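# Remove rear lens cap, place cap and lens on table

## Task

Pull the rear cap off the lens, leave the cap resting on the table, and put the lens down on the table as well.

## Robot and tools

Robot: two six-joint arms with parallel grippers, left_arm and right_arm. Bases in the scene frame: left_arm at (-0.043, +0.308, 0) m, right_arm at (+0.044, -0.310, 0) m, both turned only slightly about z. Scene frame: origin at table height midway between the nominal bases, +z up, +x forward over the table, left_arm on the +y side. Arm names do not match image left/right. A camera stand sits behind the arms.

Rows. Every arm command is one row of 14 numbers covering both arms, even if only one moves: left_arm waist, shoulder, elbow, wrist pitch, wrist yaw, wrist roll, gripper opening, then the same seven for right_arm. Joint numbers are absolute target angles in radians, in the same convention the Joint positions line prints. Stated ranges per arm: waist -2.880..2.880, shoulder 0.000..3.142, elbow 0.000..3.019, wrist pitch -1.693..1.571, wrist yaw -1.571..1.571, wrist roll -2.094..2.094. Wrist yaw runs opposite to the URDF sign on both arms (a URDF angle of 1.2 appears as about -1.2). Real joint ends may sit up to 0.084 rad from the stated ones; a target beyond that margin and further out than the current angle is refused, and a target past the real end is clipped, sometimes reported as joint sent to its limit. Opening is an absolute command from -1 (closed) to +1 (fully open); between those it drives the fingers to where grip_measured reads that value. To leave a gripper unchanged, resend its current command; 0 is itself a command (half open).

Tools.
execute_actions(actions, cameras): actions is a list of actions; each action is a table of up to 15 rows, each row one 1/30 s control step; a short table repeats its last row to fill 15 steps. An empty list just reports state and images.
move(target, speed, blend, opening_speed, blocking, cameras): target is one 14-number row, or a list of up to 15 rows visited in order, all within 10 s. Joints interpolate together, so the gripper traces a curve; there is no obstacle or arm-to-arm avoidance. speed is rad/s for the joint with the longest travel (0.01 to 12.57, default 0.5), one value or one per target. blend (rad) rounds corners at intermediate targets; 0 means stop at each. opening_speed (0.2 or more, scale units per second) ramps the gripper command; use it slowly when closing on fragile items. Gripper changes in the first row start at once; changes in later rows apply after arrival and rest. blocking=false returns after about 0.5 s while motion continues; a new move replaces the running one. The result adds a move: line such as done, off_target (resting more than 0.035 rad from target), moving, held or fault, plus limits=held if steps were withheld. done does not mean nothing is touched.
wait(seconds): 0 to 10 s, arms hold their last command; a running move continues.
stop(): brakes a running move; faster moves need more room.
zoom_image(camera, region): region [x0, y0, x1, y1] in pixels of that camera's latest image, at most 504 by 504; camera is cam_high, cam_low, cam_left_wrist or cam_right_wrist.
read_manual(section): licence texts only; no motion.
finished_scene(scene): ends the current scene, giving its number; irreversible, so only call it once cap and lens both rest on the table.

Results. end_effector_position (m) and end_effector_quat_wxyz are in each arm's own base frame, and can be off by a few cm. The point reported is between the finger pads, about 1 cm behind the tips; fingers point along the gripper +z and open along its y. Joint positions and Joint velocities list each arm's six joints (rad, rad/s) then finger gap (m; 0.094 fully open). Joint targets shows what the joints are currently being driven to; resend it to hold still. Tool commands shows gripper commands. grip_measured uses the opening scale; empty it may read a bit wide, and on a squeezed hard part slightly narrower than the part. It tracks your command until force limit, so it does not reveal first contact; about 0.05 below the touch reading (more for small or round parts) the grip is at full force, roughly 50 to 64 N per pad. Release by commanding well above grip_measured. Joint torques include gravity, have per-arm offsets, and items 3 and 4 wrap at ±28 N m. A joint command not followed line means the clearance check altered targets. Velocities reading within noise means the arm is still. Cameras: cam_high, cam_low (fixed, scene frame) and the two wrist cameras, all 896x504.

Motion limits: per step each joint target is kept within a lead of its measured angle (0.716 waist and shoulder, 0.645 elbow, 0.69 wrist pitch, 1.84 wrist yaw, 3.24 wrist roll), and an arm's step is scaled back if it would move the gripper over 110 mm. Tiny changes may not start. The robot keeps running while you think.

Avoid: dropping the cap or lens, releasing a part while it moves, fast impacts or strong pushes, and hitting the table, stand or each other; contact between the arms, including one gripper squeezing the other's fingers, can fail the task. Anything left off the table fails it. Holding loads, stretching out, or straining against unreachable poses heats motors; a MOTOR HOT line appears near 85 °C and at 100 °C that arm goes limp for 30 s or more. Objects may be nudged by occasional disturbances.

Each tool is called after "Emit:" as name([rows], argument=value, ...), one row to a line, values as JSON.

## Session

Emit:
execute_actions(actions=[])

Scene clock: 0.00 s.
left_arm: end_effector_position=(+0.7943, +0.2446, +0.1238) grip_measured=+1.000 end_effector_quat_wxyz=(+0.614, +0.517, +0.596, +0.026) | right_arm: end_effector_position=(+0.2076, +0.2321, +0.2038) grip_measured=+1.000 end_effector_quat_wxyz=(-0.010, +0.784, -0.533, -0.318)
Joint positions: left_arm=[0.486 2.342 1.943 -0.164 -1.095 1.269 0.094] | right_arm=[0.529 1.316 1.048 -1.6 0.585 -1.509 0.094]
Joint velocities: within noise
Joint torques (N m): no reading
Heat: left arm: hottest elbow 35 °C; right arm: hottest elbow 45 °C.
Joint targets: left_arm=[0.486 2.349 1.968 -0.162 -1.095 1.269] | right_arm=[0.529 1.313 1.075 -1.601 0.585 -1.509]
Tool commands: left_gripper/opening=+1.0 right_gripper/opening=+1.0

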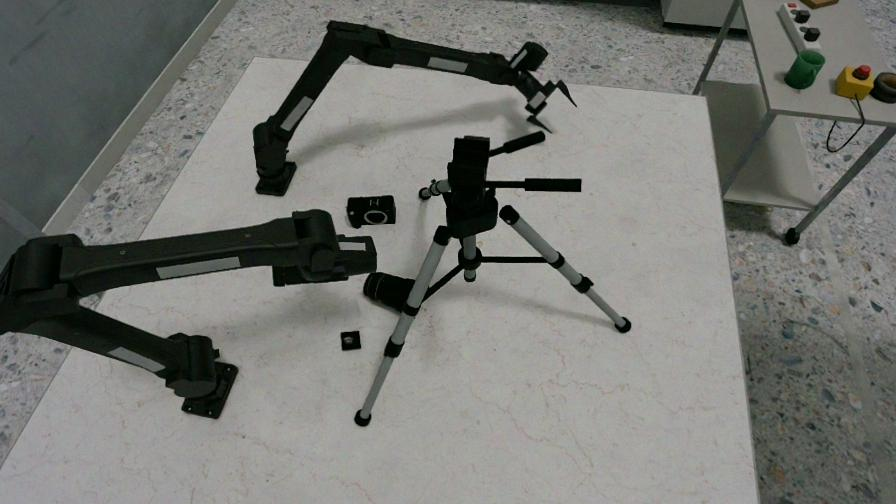

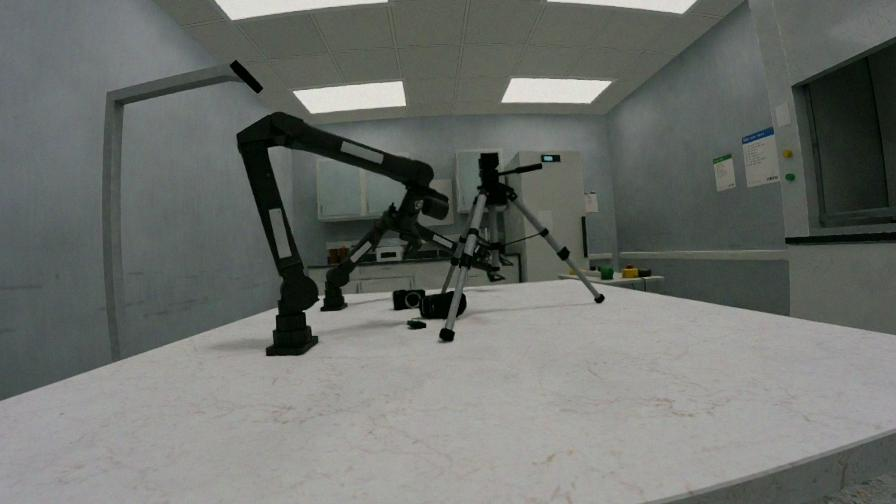

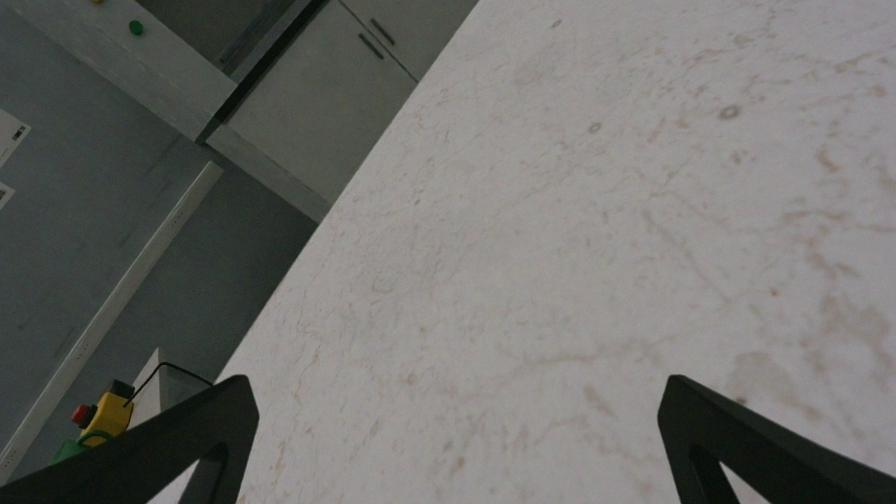

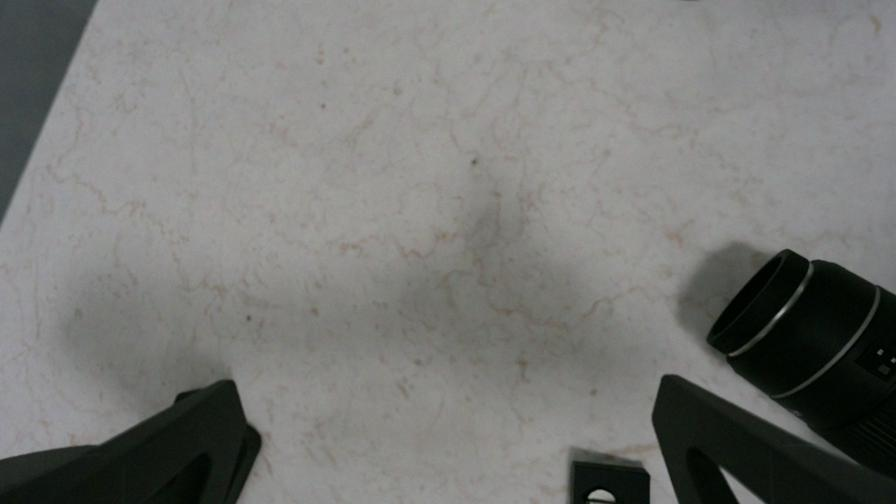

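Emit:
move([
  [0.486,0.978,0.325,0.653,0.4,0.9,1,0.7,1.5896,1.355,-1.279,0,0.87,1],
], speed=1.0, cameras=["cam_right_wrist","cam_high"])

Scene clock: 38.57 s.
left_arm: end_effector_position=(+0.3279, +0.2488, +0.2452) grip_measured=+1.000 end_effector_quat_wxyz=(+0.435, +0.013, +0.714, +0.548) | right_arm: end_effector_position=(+0.3505, +0.2917, +0.1493) grip_measured=+1.000 end_effector_quat_wxyz=(-0.007, +0.083, +0.997, -0.004)
Joint positions: left_arm=[0.486 0.985 0.328 0.635 0.396 0.909 0.094] | right_arm=[0.694 1.583 1.287 -1.29 0.004 0.859 0.094]
Joint velocities: within noise
Joint torques (N m): left_arm=[-1.26 -4.6 8.13 2.91 0.35 -0.14] | right_arm=[0.91 -13.8 12.89 0.47 -0.14 0.1]
Heat: left arm: hottest elbow 38 °C; right arm: hottest elbow 50 °C.
Joint targets: left_arm=[0.486 0.978 0.325 0.653 0.400 0.900] | right_arm=[0.700 1.589 1.355 -1.279 0.000 0.870]
move: off_target (right_arm); right_arm: the elbow is farthest, 0.068 rad from its target
Images, in order (width x height): cam_high 896x504, cam_right_wrist 896x504.

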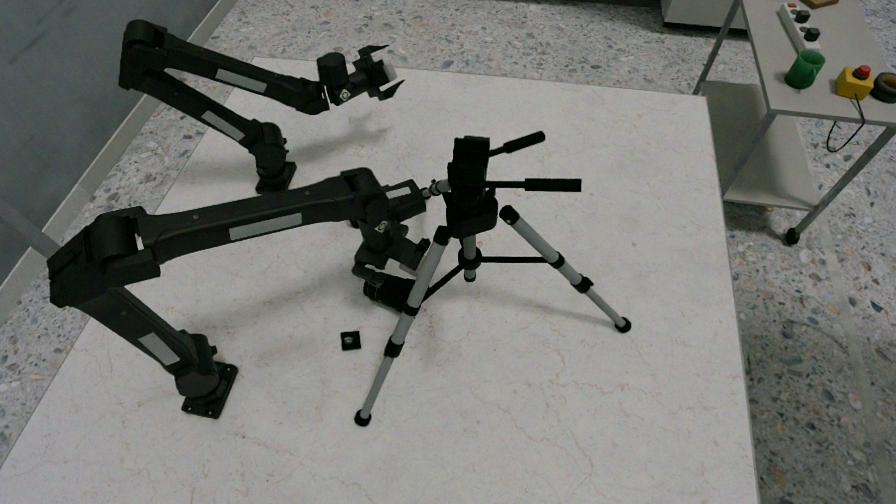

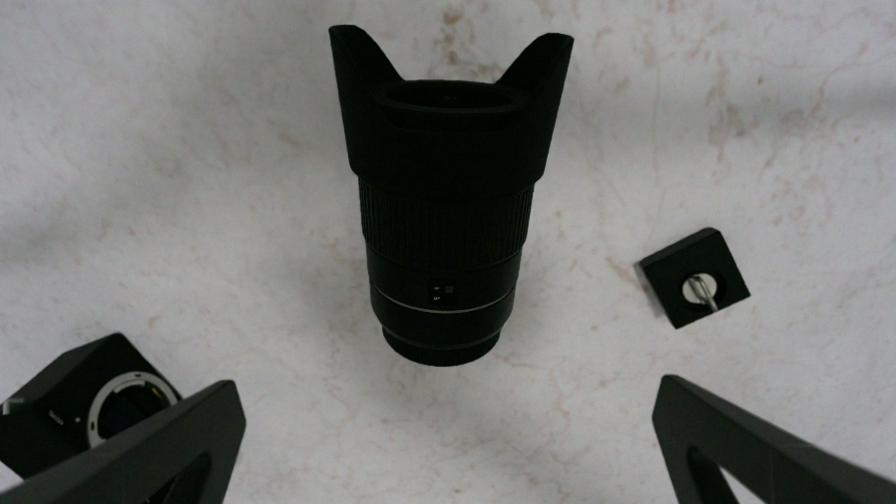

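Emit:
move([
  [-0.2,0.978,0.325,0.653,1.05,0.9,1,0.683,1.597,1.208,-1.184,0,0.907,1],
  [-0.2,0.978,0.325,0.653,1.05,0.9,1,0.683,1.641,1.149,-1.08,0,0.907,1],
  [-0.2,0.978,0.325,0.653,1.05,0.9,1,0.683,1.700,1.096,-0.968,0,0.907,1],
], speed=[0.6,0.3,0.25], blend=0.03, cameras=["cam_right_wrist","cam_high"])

Scene clock: 72.17 s.
left_arm: end_effector_position=(+0.3552, +0.0847, +0.2468) grip_measured=+1.000 end_effector_quat_wxyz=(+0.442, +0.025, +0.710, +0.547) | right_arm: end_effector_position=(+0.3493, +0.2885, +0.0360) grip_measured=+1.000 end_effector_quat_wxyz=(-0.002, +0.103, +0.995, +0.001)
Joint positions: left_arm=[-0.19 0.985 0.328 0.635 1.046 0.909 0.094] | right_arm=[0.69 1.697 1.103 -0.979 0.004 0.897 0.094]
Joint velocities: within noise
Joint torques (N m): left_arm=[-2.2 -4.42 7.86 2.62 0.36 -0.15] | right_arm=[-1.14 -14.92 6.48 0.39 -0.18 0.19]
Heat: left arm: hottest elbow 39 °C; right arm: hottest elbow 55 °C.
Joint targets: left_arm=[-0.200 0.978 0.325 0.653 1.050 0.900] | right_arm=[0.683 1.700 1.096 -0.968 0.000 0.907]
move: done
Images, in order (width x height): cam_high 896x504, cam_right_wrist 896x504.

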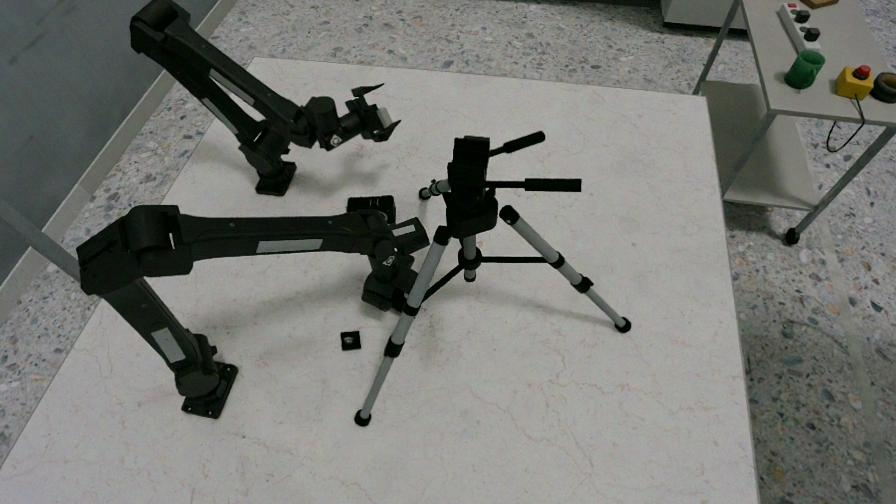

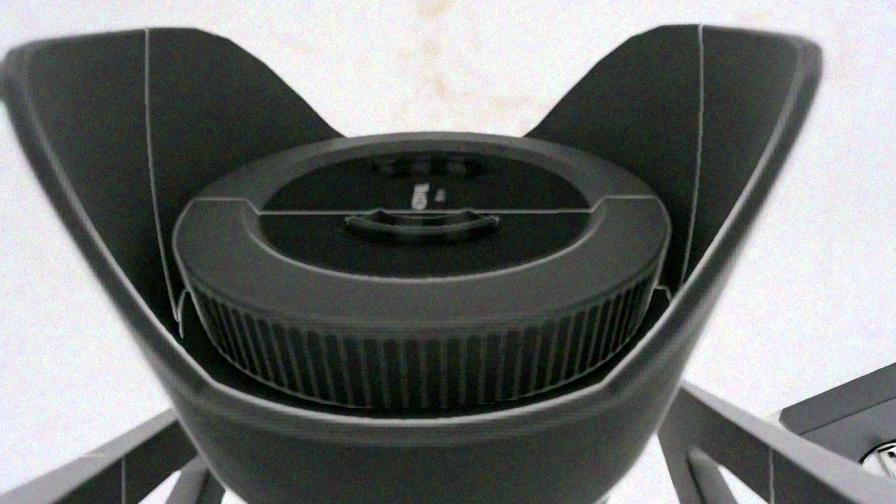

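Emit:
move(target=[-0.2,0.978,0.325,0.653,1.05,0.9,1,0.683,1.700,1.096,-0.968,0,0.907,0.25], opening_speed=0.6, cameras=["cam_right_wrist"])

Scene clock: 84.87 s.
left_arm: end_effector_position=(+0.3552, +0.0847, +0.2468) grip_measured=+1.000 end_effector_quat_wxyz=(+0.442, +0.025, +0.710, +0.547) | right_arm: end_effector_position=(+0.3496, +0.2887, +0.0360) grip_measured=+0.538 end_effector_quat_wxyz=(-0.002, +0.104, +0.995, +0.001)
Joint positions: left_arm=[-0.19 0.985 0.328 0.635 1.046 0.909 0.094] | right_arm=[0.69 1.697 1.103 -0.978 0.004 0.897 0.072]
Joint velocities: within noise
Joint torques (N m): left_arm=[-1.96 -4.48 7.88 2.7 0.36 -0.16] | right_arm=[-0.21 -14.56 6.31 0.77 -0.13 0.16]
Heat: left arm: hottest elbow 39 °C; right arm: hottest elbow 53 °C.
Joint targets: left_arm=[-0.200 0.978 0.325 0.653 1.050 0.900] | right_arm=[0.683 1.700 1.096 -0.968 0.000 0.907]
move: done
Images, in order (width x height): cam_right_wrist 896x504.

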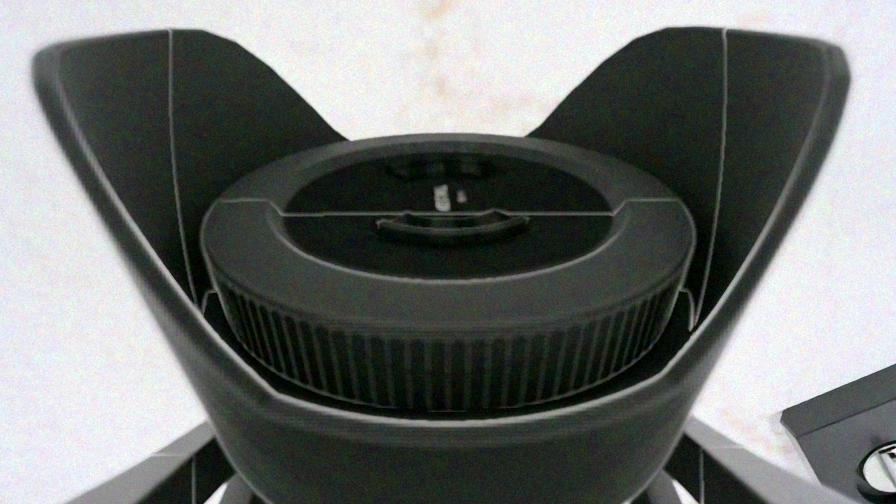

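Emit:
move([
  [-0.2,0.978,0.325,0.653,1.05,0.9,1,0.691,1.638,1.22,-1.10,0,0.903,0.25],
  [-1.307,1.333,0.39,0.982,1.073,0.9,1,0.691,1.494,1.432,-1.362,0,0.903,0.25],
  [-1.12,1.422,0.477,0.986,0.905,0.9,1,0.691,1.494,1.432,-1.362,0,0.903,0.25],
], speed=[0.5,0.7,0.4], blend=0.05)

Emit:
zoom_image(camera="cam_left_wrist", region=[200, 80, 700, 504])

Emit:
zoom_image(camera="cam_low", region=[370, 220, 470, 300])

Scene clock: 129.47 s.
left_arm: end_effector_position=(+0.3052, -0.3259, +0.1999) grip_measured=+1.000 end_effector_quat_wxyz=(+0.665, +0.379, +0.597, +0.239) | right_arm: end_effector_position=(+0.3493, +0.2879, +0.1806) grip_measured=+0.538 end_effector_quat_wxyz=(+0.000, +0.104, +0.995, +0.001)
Joint positions: left_arm=[-1.13 1.409 0.439 0.969 0.91 0.909 0.094] | right_arm=[0.69 1.544 1.326 -1.352 0.002 0.897 0.072]
Joint velocities: within noise
Joint torques (N m): left_arm=[-0.32 -7 8.92 2.65 -0.06 -0.14] | right_arm=[-0.09 -18.08 15.68 -0.08 -0.08 0.14]
Heat: left arm: hottest elbow 39 °C; right arm: hottest elbow 50 °C.
Joint targets: left_arm=[-1.120 1.422 0.477 0.986 0.905 0.900] | right_arm=[0.691 1.494 1.432 -1.362 0.000 0.903]
move: off_target (left_arm, right_arm); left_arm: the elbow is farthest, 0.038 rad from its target; right_arm: the elbow is farthest, 0.106 rad from its target

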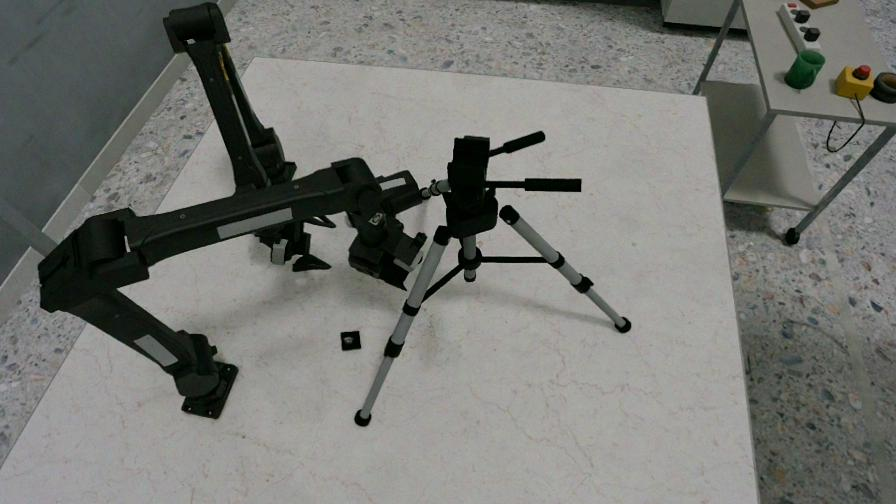

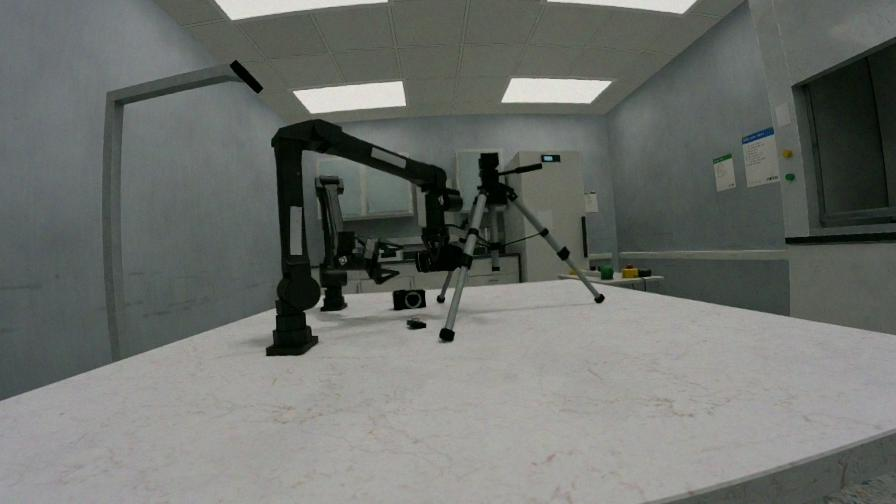

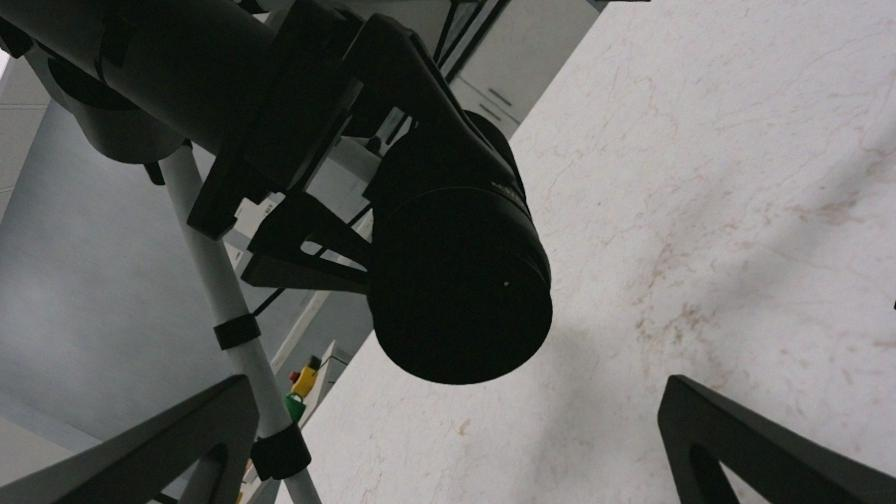

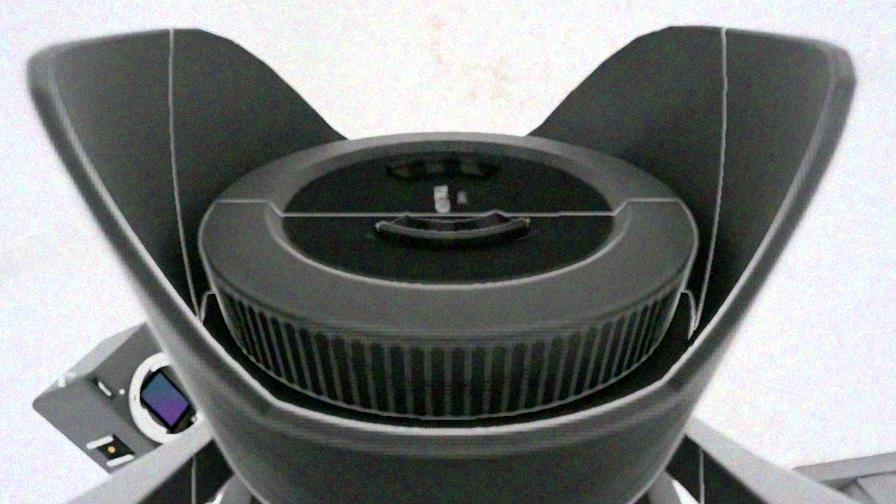

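Scaled by 1.008.

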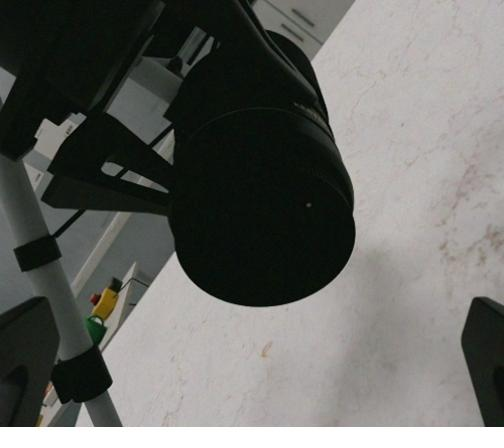

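Scaled by 5.040.

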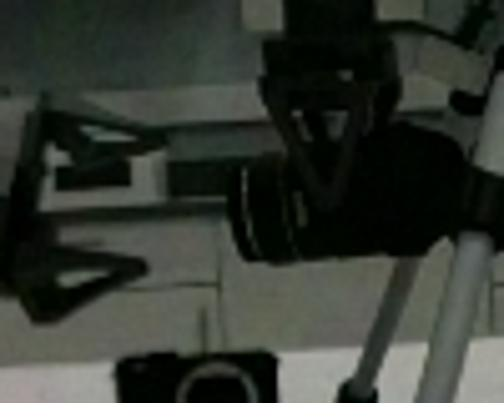

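Emit:
move(target=[-0.998,1.529,0.582,0.988,0.785,0.9,1,0.691,1.494,1.432,-1.362,0,0.903,0.25], speed=0.3, cameras=["cam_left_wrist","cam_low"])

Emit:
zoom_image(camera="cam_low", region=[370, 220, 470, 300])

Scene clock: 160.03 s.
left_arm: end_effector_position=(+0.3610, -0.3407, +0.1967) grip_measured=+1.000 end_effector_quat_wxyz=(+0.665, +0.378, +0.598, +0.240) | right_arm: end_effector_position=(+0.3493, +0.2879, +0.1806) grip_measured=+0.538 end_effector_quat_wxyz=(+0.000, +0.104, +0.995, +0.001)
Joint positions: left_arm=[-1.007 1.515 0.544 0.971 0.789 0.909 0.094] | right_arm=[0.69 1.544 1.326 -1.352 0.002 0.897 0.072]
Joint velocities: within noise
Joint torques (N m): left_arm=[-0.56 -8.76 8.94 2.73 -0.02 -0.15] | right_arm=[0.09 -17.32 15.83 -0.13 -0.08 0.11]
Heat: left arm: hottest elbow 39 °C; right arm: hottest elbow 57 °C.
Joint targets: left_arm=[-0.998 1.529 0.582 0.988 0.785 0.900] | right_arm=[0.691 1.494 1.432 -1.362 0.000 0.903]
move: off_target (left_arm, right_arm); left_arm: the elbow is farthest, 0.038 rad from its target; right_arm: the elbow is farthest, 0.106 rad from its target
Images, in order (width x height): cam_low 896x504, cam_left_wrist 896x504.

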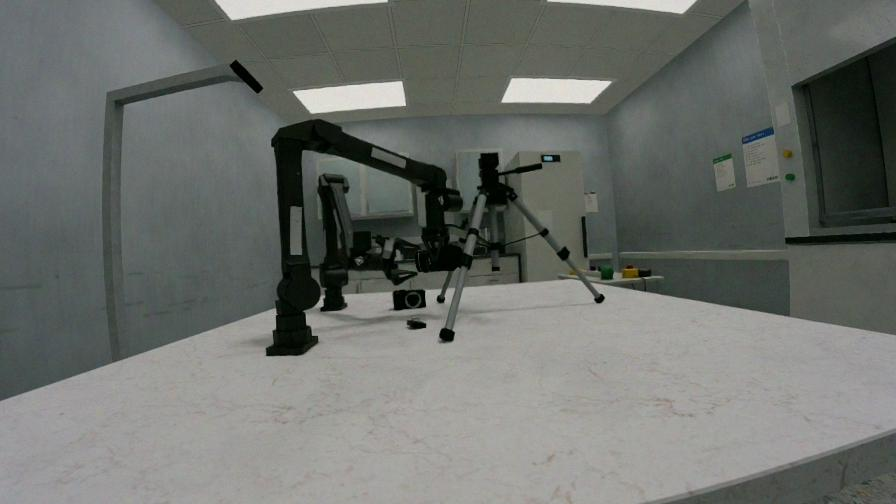

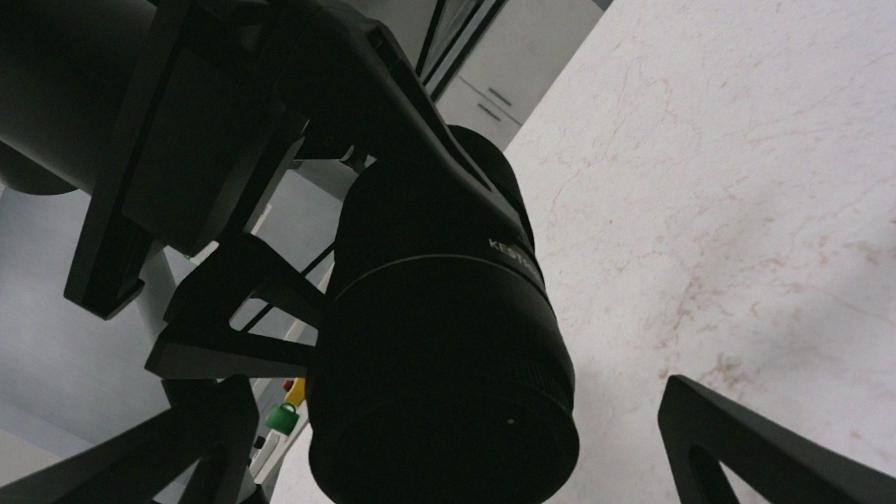

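Scaled by 5.040.

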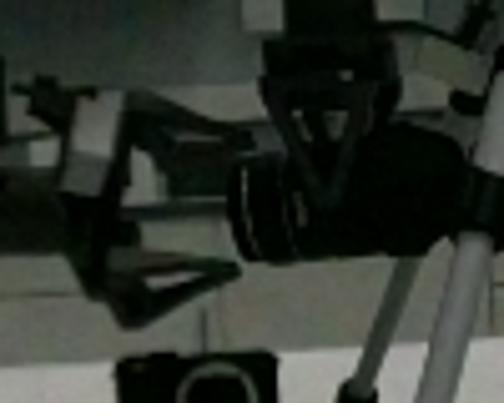

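Emit:
move([
  [-0.988,1.537,0.591,0.988,0.777,0.9,1,0.691,1.494,1.432,-1.362,0,0.903,0.25],
], speed=0.3, cameras=["cam_left_wrist","cam_low"])

Emit:
zoom_image(camera="cam_low", region=[370, 220, 470, 300])

Scene clock: 180.07 s.
left_arm: end_effector_position=(+0.3649, -0.3418, +0.1975) grip_measured=+1.000 end_effector_quat_wxyz=(+0.666, +0.377, +0.598, +0.239) | right_arm: end_effector_position=(+0.3493, +0.2879, +0.1806) grip_measured=+0.538 end_effector_quat_wxyz=(+0.000, +0.104, +0.995, +0.001)
Joint positions: left_arm=[-0.999 1.521 0.552 0.971 0.781 0.909 0.094] | right_arm=[0.69 1.544 1.326 -1.352 0.002 0.897 0.072]
Joint velocities: within noise
Joint torques (N m): left_arm=[-0.32 -8.7 9.06 2.77 -0.03 -0.15] | right_arm=[0.32 -17.55 15.9 0.02 -0.03 0.09]
Heat: left arm: hottest elbow 41 °C; right arm: hottest elbow 60 °C.
Joint targets: left_arm=[-0.988 1.537 0.591 0.988 0.777 0.900] | right_arm=[0.691 1.494 1.432 -1.362 0.000 0.903]
move: off_target (left_arm, right_arm); left_arm: the elbow is farthest, 0.039 rad from its target; right_arm: the elbow is farthest, 0.106 rad from its target
Images, in order (width x height): cam_low 896x504, cam_left_wrist 896x504.

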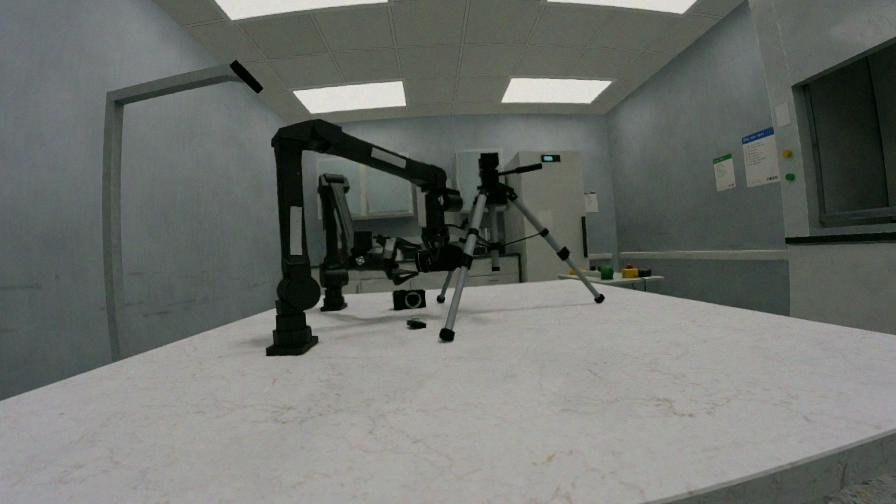

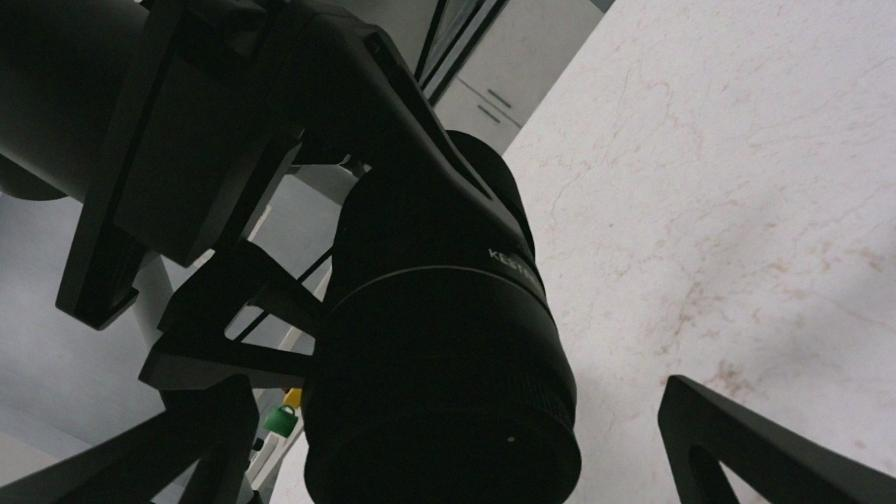

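Scaled by 5.040.

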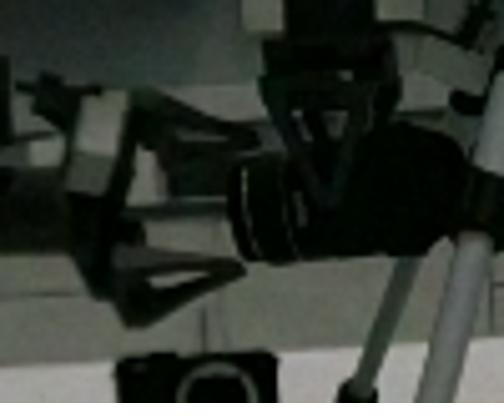

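Emit:
move([
  [-0.988,1.537,0.591,0.988,0.777,0.9,-0.1,0.691,1.494,1.432,-1.362,0,0.903,0.25],
], opening_speed=0.6, cameras=["cam_left_wrist"])

Scene clock: 201.17 s.
left_arm: end_effector_position=(+0.3653, -0.3414, +0.1986) grip_measured=+0.171 end_effector_quat_wxyz=(+0.668, +0.374, +0.598, +0.238) | right_arm: end_effector_position=(+0.3499, +0.2872, +0.1806) grip_measured=+0.538 end_effector_quat_wxyz=(+0.002, +0.104, +0.995, -0.001)
Joint positions: left_arm=[-0.998 1.521 0.552 0.976 0.781 0.908 0.055] | right_arm=[0.69 1.544 1.326 -1.352 -0.003 0.897 0.072]
Joint velocities: within noise
Joint torques (N m): left_arm=[-0.32 -8.64 8.99 2.45 -0.03 -0.15] | right_arm=[0.73 -17.44 15.92 0.09 0.08 0.12]
Heat: left arm: hottest elbow 41 °C; right arm: hottest elbow 62 °C.
Joint targets: left_arm=[-0.988 1.537 0.591 0.988 0.777 0.900] | right_arm=[0.691 1.494 1.432 -1.362 0.000 0.903]
move: off_target (left_arm, right_arm); left_arm: the elbow is farthest, 0.039 rad from its target; right_arm: the elbow is farthest, 0.106 rad from its target
Images, in order (width x height): cam_left_wrist 896x504.

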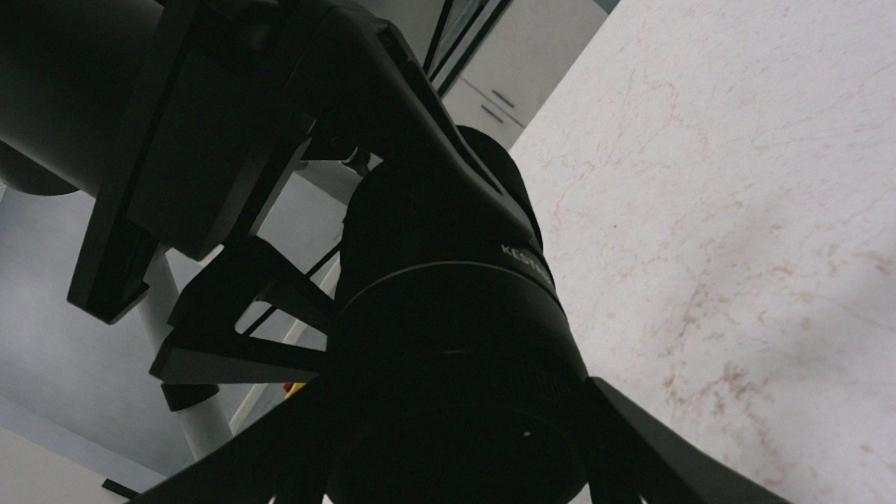

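Emit:
move([
  [-0.988,1.537,0.591,0.988,0.777,0.9,0.6,0.691,1.494,1.432,-1.362,0,0.903,0.25],
  [-0.978,1.544,0.548,1.000,0.767,0.9,0.6,0.691,1.494,1.432,-1.362,0,0.903,0.25],
  [-0.978,1.544,0.548,1.000,0.767,0.9,-0.1,0.691,1.494,1.432,-1.362,0,0.903,0.25],
], opening_speed=0.8, cameras=["cam_left_wrist","cam_low"])

Emit:
zoom_image(camera="cam_low", region=[370, 220, 470, 300])

Scene clock: 236.13 s.
left_arm: end_effector_position=(+0.3686, -0.3398, +0.1988) grip_measured=+0.201 end_effector_quat_wxyz=(+0.671, +0.370, +0.597, +0.236) | right_arm: end_effector_position=(+0.3504, +0.2864, +0.1806) grip_measured=+0.538 end_effector_quat_wxyz=(+0.002, +0.105, +0.994, -0.002)
Joint positions: left_arm=[-0.988 1.528 0.552 0.994 0.771 0.905 0.056] | right_arm=[0.689 1.544 1.326 -1.353 -0.006 0.899 0.072]
Joint velocities: within noise
Joint torques (N m): left_arm=[-0.26 -8.94 5.86 2.22 -0.04 -0.12] | right_arm=[0.85 -17.03 15.72 0.12 0.19 0.09]
Heat: left arm: hottest elbow 40 °C; right arm: hottest elbow 64 °C.
Joint targets: left_arm=[-0.978 1.544 0.548 1.000 0.767 0.900] | right_arm=[0.691 1.494 1.432 -1.362 0.000 0.903]
move: off_target (right_arm); right_arm: the elbow is farthest, 0.106 rad from its target
Images, in order (width x height): cam_low 896x504, cam_left_wrist 896x504.

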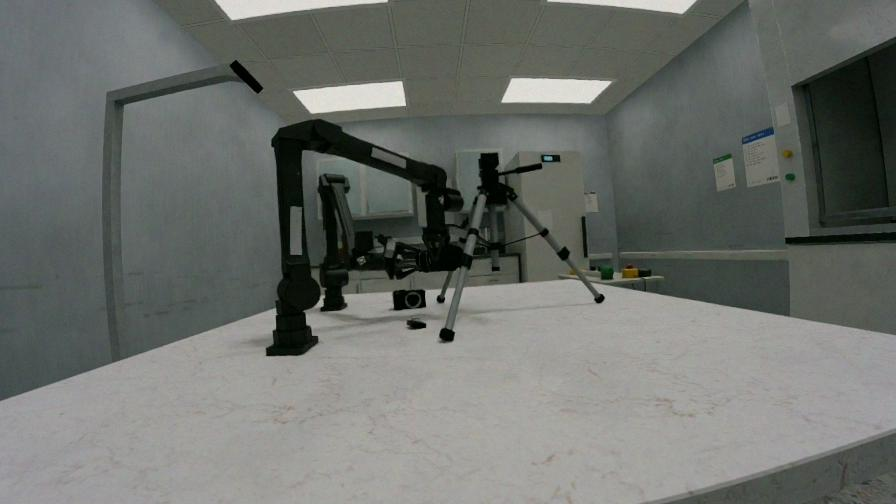

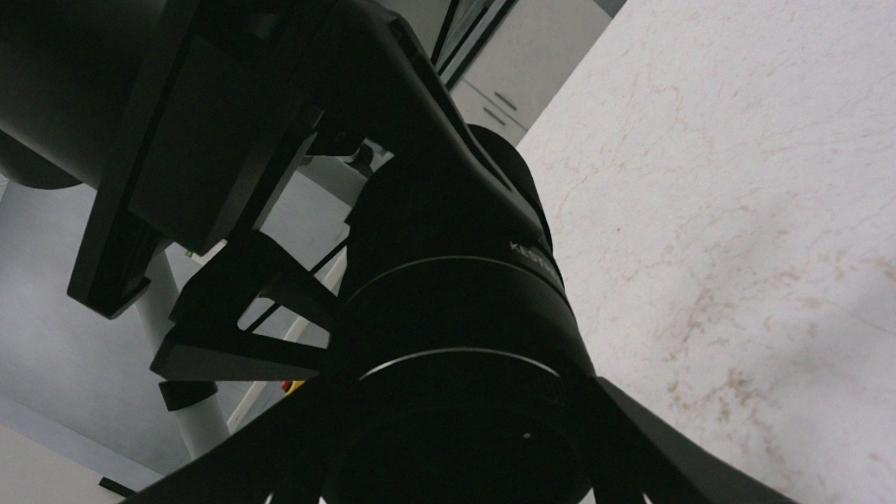

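Scaled by 5.040.

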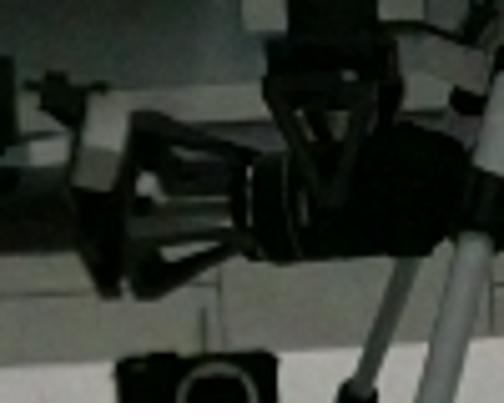

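Emit:
move([
  [-0.978,1.544,0.548,1.000,0.767,-0.75,-0.1,0.691,1.494,1.432,-1.362,0,0.903,0.25],
], speed=0.6, cameras=["cam_left_wrist"])

Scene clock: 246.97 s.
left_arm: end_effector_position=(+0.3698, -0.3362, +0.1971) grip_measured=+0.201 end_effector_quat_wxyz=(+0.631, -0.188, +0.678, -0.329) | right_arm: end_effector_position=(+0.3539, +0.2811, +0.1810) grip_measured=+0.538 end_effector_quat_wxyz=(+0.004, +0.107, +0.994, -0.006)
Joint positions: left_arm=[-0.982 1.529 0.547 0.997 0.772 -0.74 0.056] | right_arm=[0.678 1.544 1.327 -1.357 -0.015 0.893 0.072]
Joint velocities: within noise
Joint torques (N m): left_arm=[-1.03 -8.7 6.11 1.99 -0.1 -0.03] | right_arm=[0.91 -17.38 15.42 -0.1 0.54 0.15]
Heat: left arm: hottest elbow 40 °C; right arm: hottest elbow 65 °C.
Joint targets: left_arm=[-0.978 1.544 0.548 1.000 0.767 -0.750] | right_arm=[0.691 1.494 1.432 -1.362 0.000 0.903]
move: off_target (right_arm); right_arm: the elbow is farthest, 0.105 rad from its target
Images, in order (width x height): cam_left_wrist 896x504.

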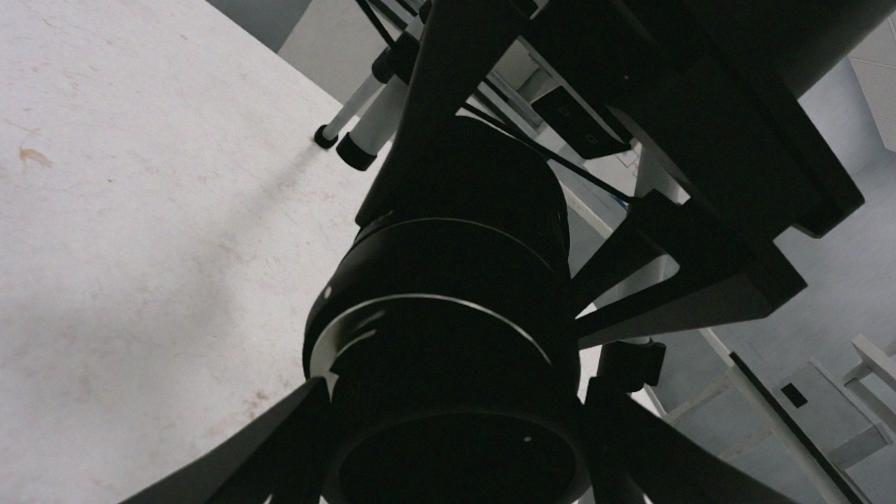

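Emit:
move([
  [-1.095,1.452,0.455,1.014,0.881,-0.75,-0.1,0.691,1.494,1.432,-1.362,0,0.903,0.25],
  [-1.26,1.365,0.365,1.01,1.04,-0.75,-0.1,0.691,1.494,1.432,-1.362,0,0.903,0.25],
  [0.0,1.28,0.33,0.97,0.3,-0.3,-0.1,0.691,1.575,1.225,-1.2,0,0.903,0.25],
  [0.25,1.305,0.88,-1.13,0,0,-0.1,0.691,1.624,1.147,-1.055,0,0.903,0.25],
], speed=[0.4,0.4,0.9,0.9], blend=[0.03,0.02,0.05,0])

Scene clock: 285.60 s.
left_arm: end_effector_position=(+0.3134, +0.0768, +0.0958) grip_measured=+0.201 end_effector_quat_wxyz=(-0.005, -0.124, +0.992, +0.002) | right_arm: end_effector_position=(+0.3485, +0.2837, +0.0661) grip_measured=+0.538 end_effector_quat_wxyz=(-0.002, +0.104, +0.995, -0.005)
Joint positions: left_arm=[0.239 1.292 0.832 -1.12 0.004 -0.01 0.056] | right_arm=[0.686 1.651 1.135 -1.065 -0.004 0.894 0.072]
Joint velocities: within noise
Joint torques (N m): left_arm=[-0.44 -7.12 11.38 -0.12 -0.05 0.12] | right_arm=[0.32 -16.21 8.02 0.69 0.22 0.1]
Heat: left arm: hottest elbow 40 °C; right arm: hottest elbow 69 °C.
Joint targets: left_arm=[0.250 1.305 0.880 -1.130 0.000 0.000] | right_arm=[0.691 1.624 1.147 -1.055 0.000 0.903]
move: off_target (left_arm); left_arm: the elbow is farthest, 0.048 rad from its target

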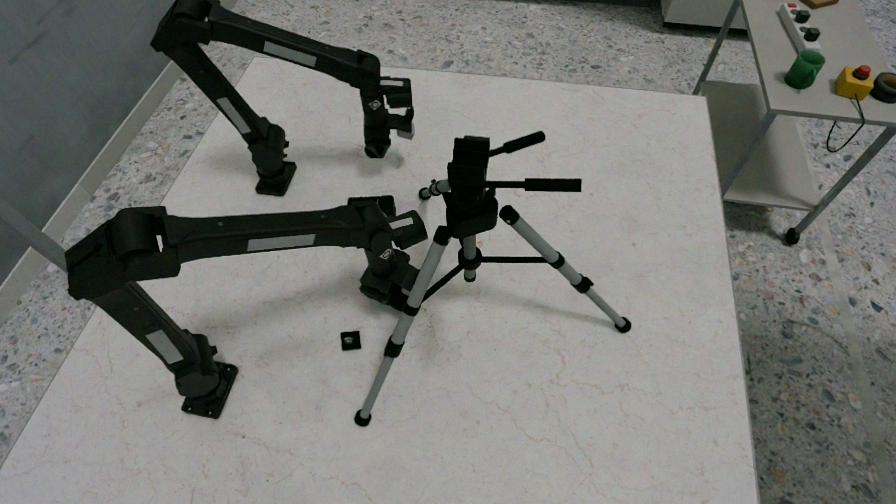

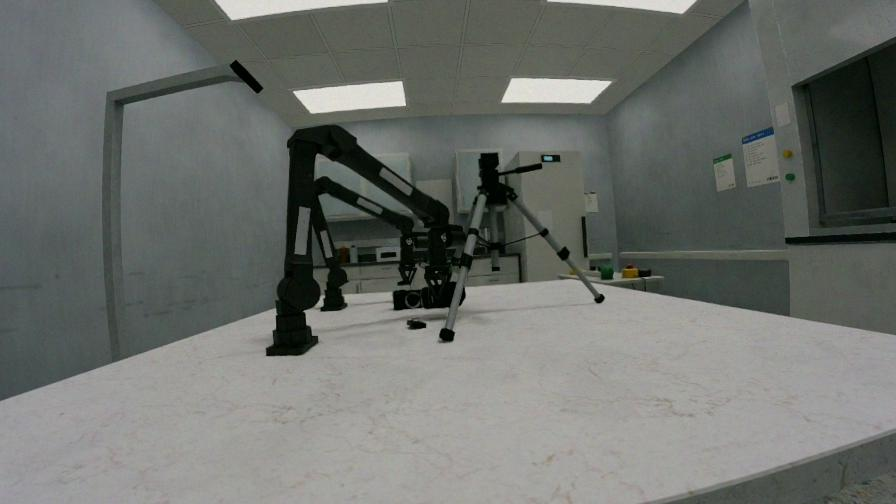

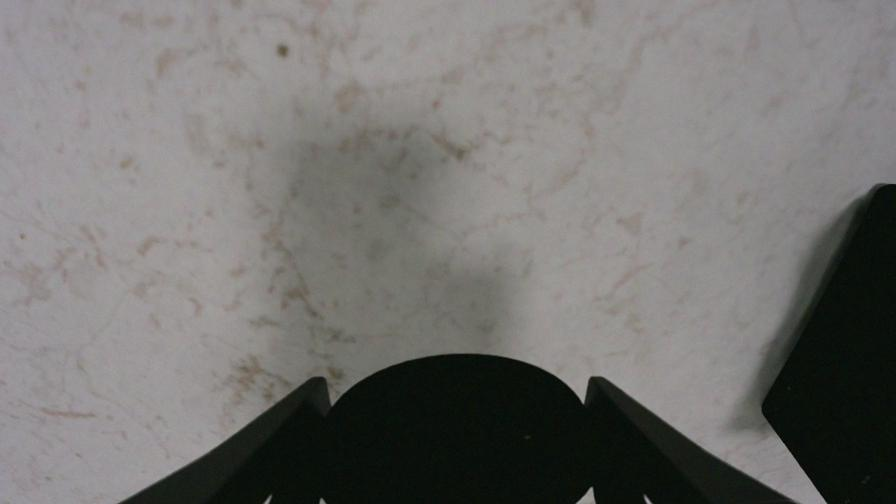

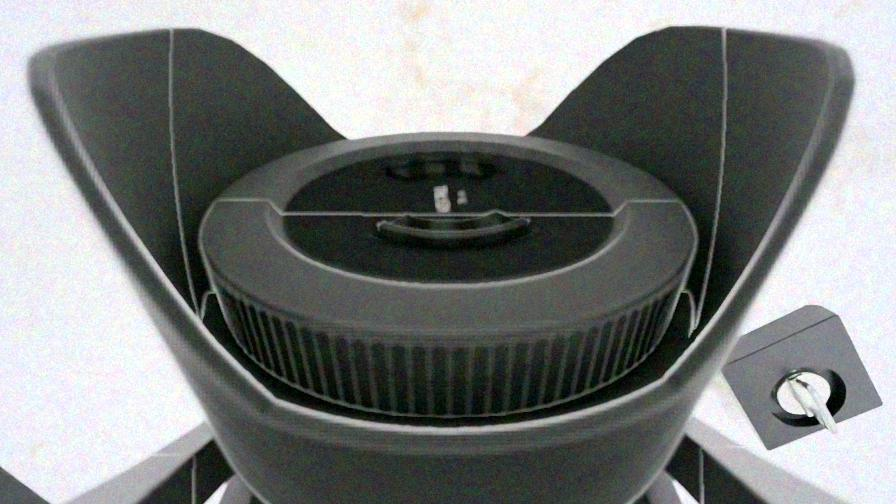

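Emit:
move([
  [0.25,1.41,0.725,-0.89,0,0,-0.1,0.691,1.652,1.112,-0.99,0,0.903,0.25],
  [0.25,1.426,0.707,-0.857,0,0,-0.1,0.691,1.663,1.098,-0.966,0,0.903,0.25],
  [0.25,1.437,0.699,-0.843,0,0,-0.1,0.691,1.667,1.098,-0.968,0,0.903,0.25],
], speed=[0.25,0.08,0.05], cameras=["cam_left_wrist","cam_right_wrist"])

Scene clock: 305.67 s.
left_arm: end_effector_position=(+0.3118, +0.0765, +0.0184) grip_measured=+0.201 end_effector_quat_wxyz=(+0.000, -0.123, +0.992, +0.002) | right_arm: end_effector_position=(+0.3472, +0.2826, +0.0370) grip_measured=+0.538 end_effector_quat_wxyz=(+0.000, +0.104, +0.995, -0.003)
Joint positions: left_arm=[0.24 1.417 0.708 -0.86 0.004 -0.007 0.056] | right_arm=[0.686 1.686 1.091 -0.982 -0.004 0.894 0.072]
Joint velocities: within noise
Joint torques (N m): left_arm=[-0.26 -7 6 1.13 -0.05 0.09] | right_arm=[0.26 -15.79 7.32 0.69 0.19 0.12]
Heat: left arm: hottest elbow 41 °C; right arm: hottest elbow 60 °C.
Joint targets: left_arm=[0.250 1.437 0.699 -0.843 0.000 0.000] | right_arm=[0.691 1.667 1.098 -0.968 0.000 0.903]
move: done
Images, in order (width x height): cam_left_wrist 896x504, cam_right_wrist 896x504.

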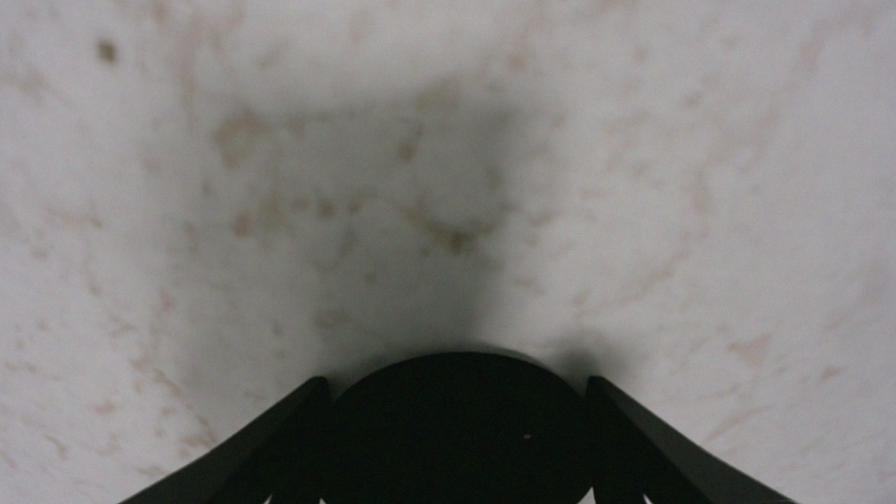

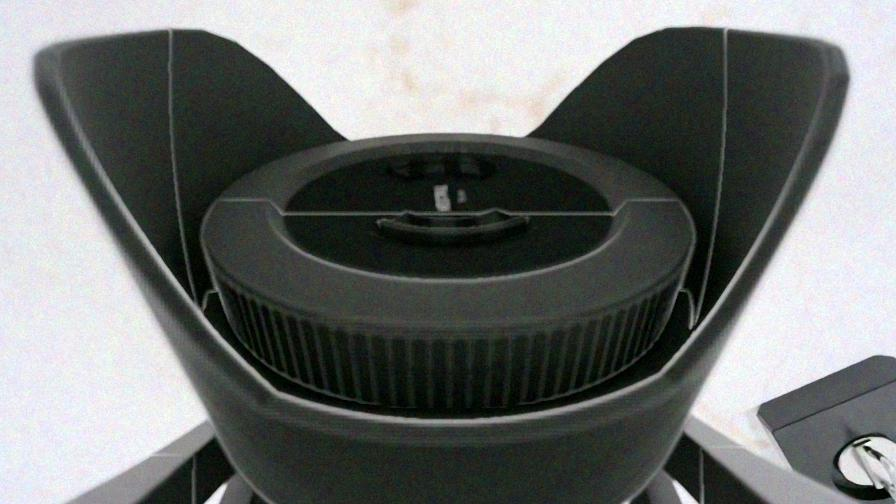

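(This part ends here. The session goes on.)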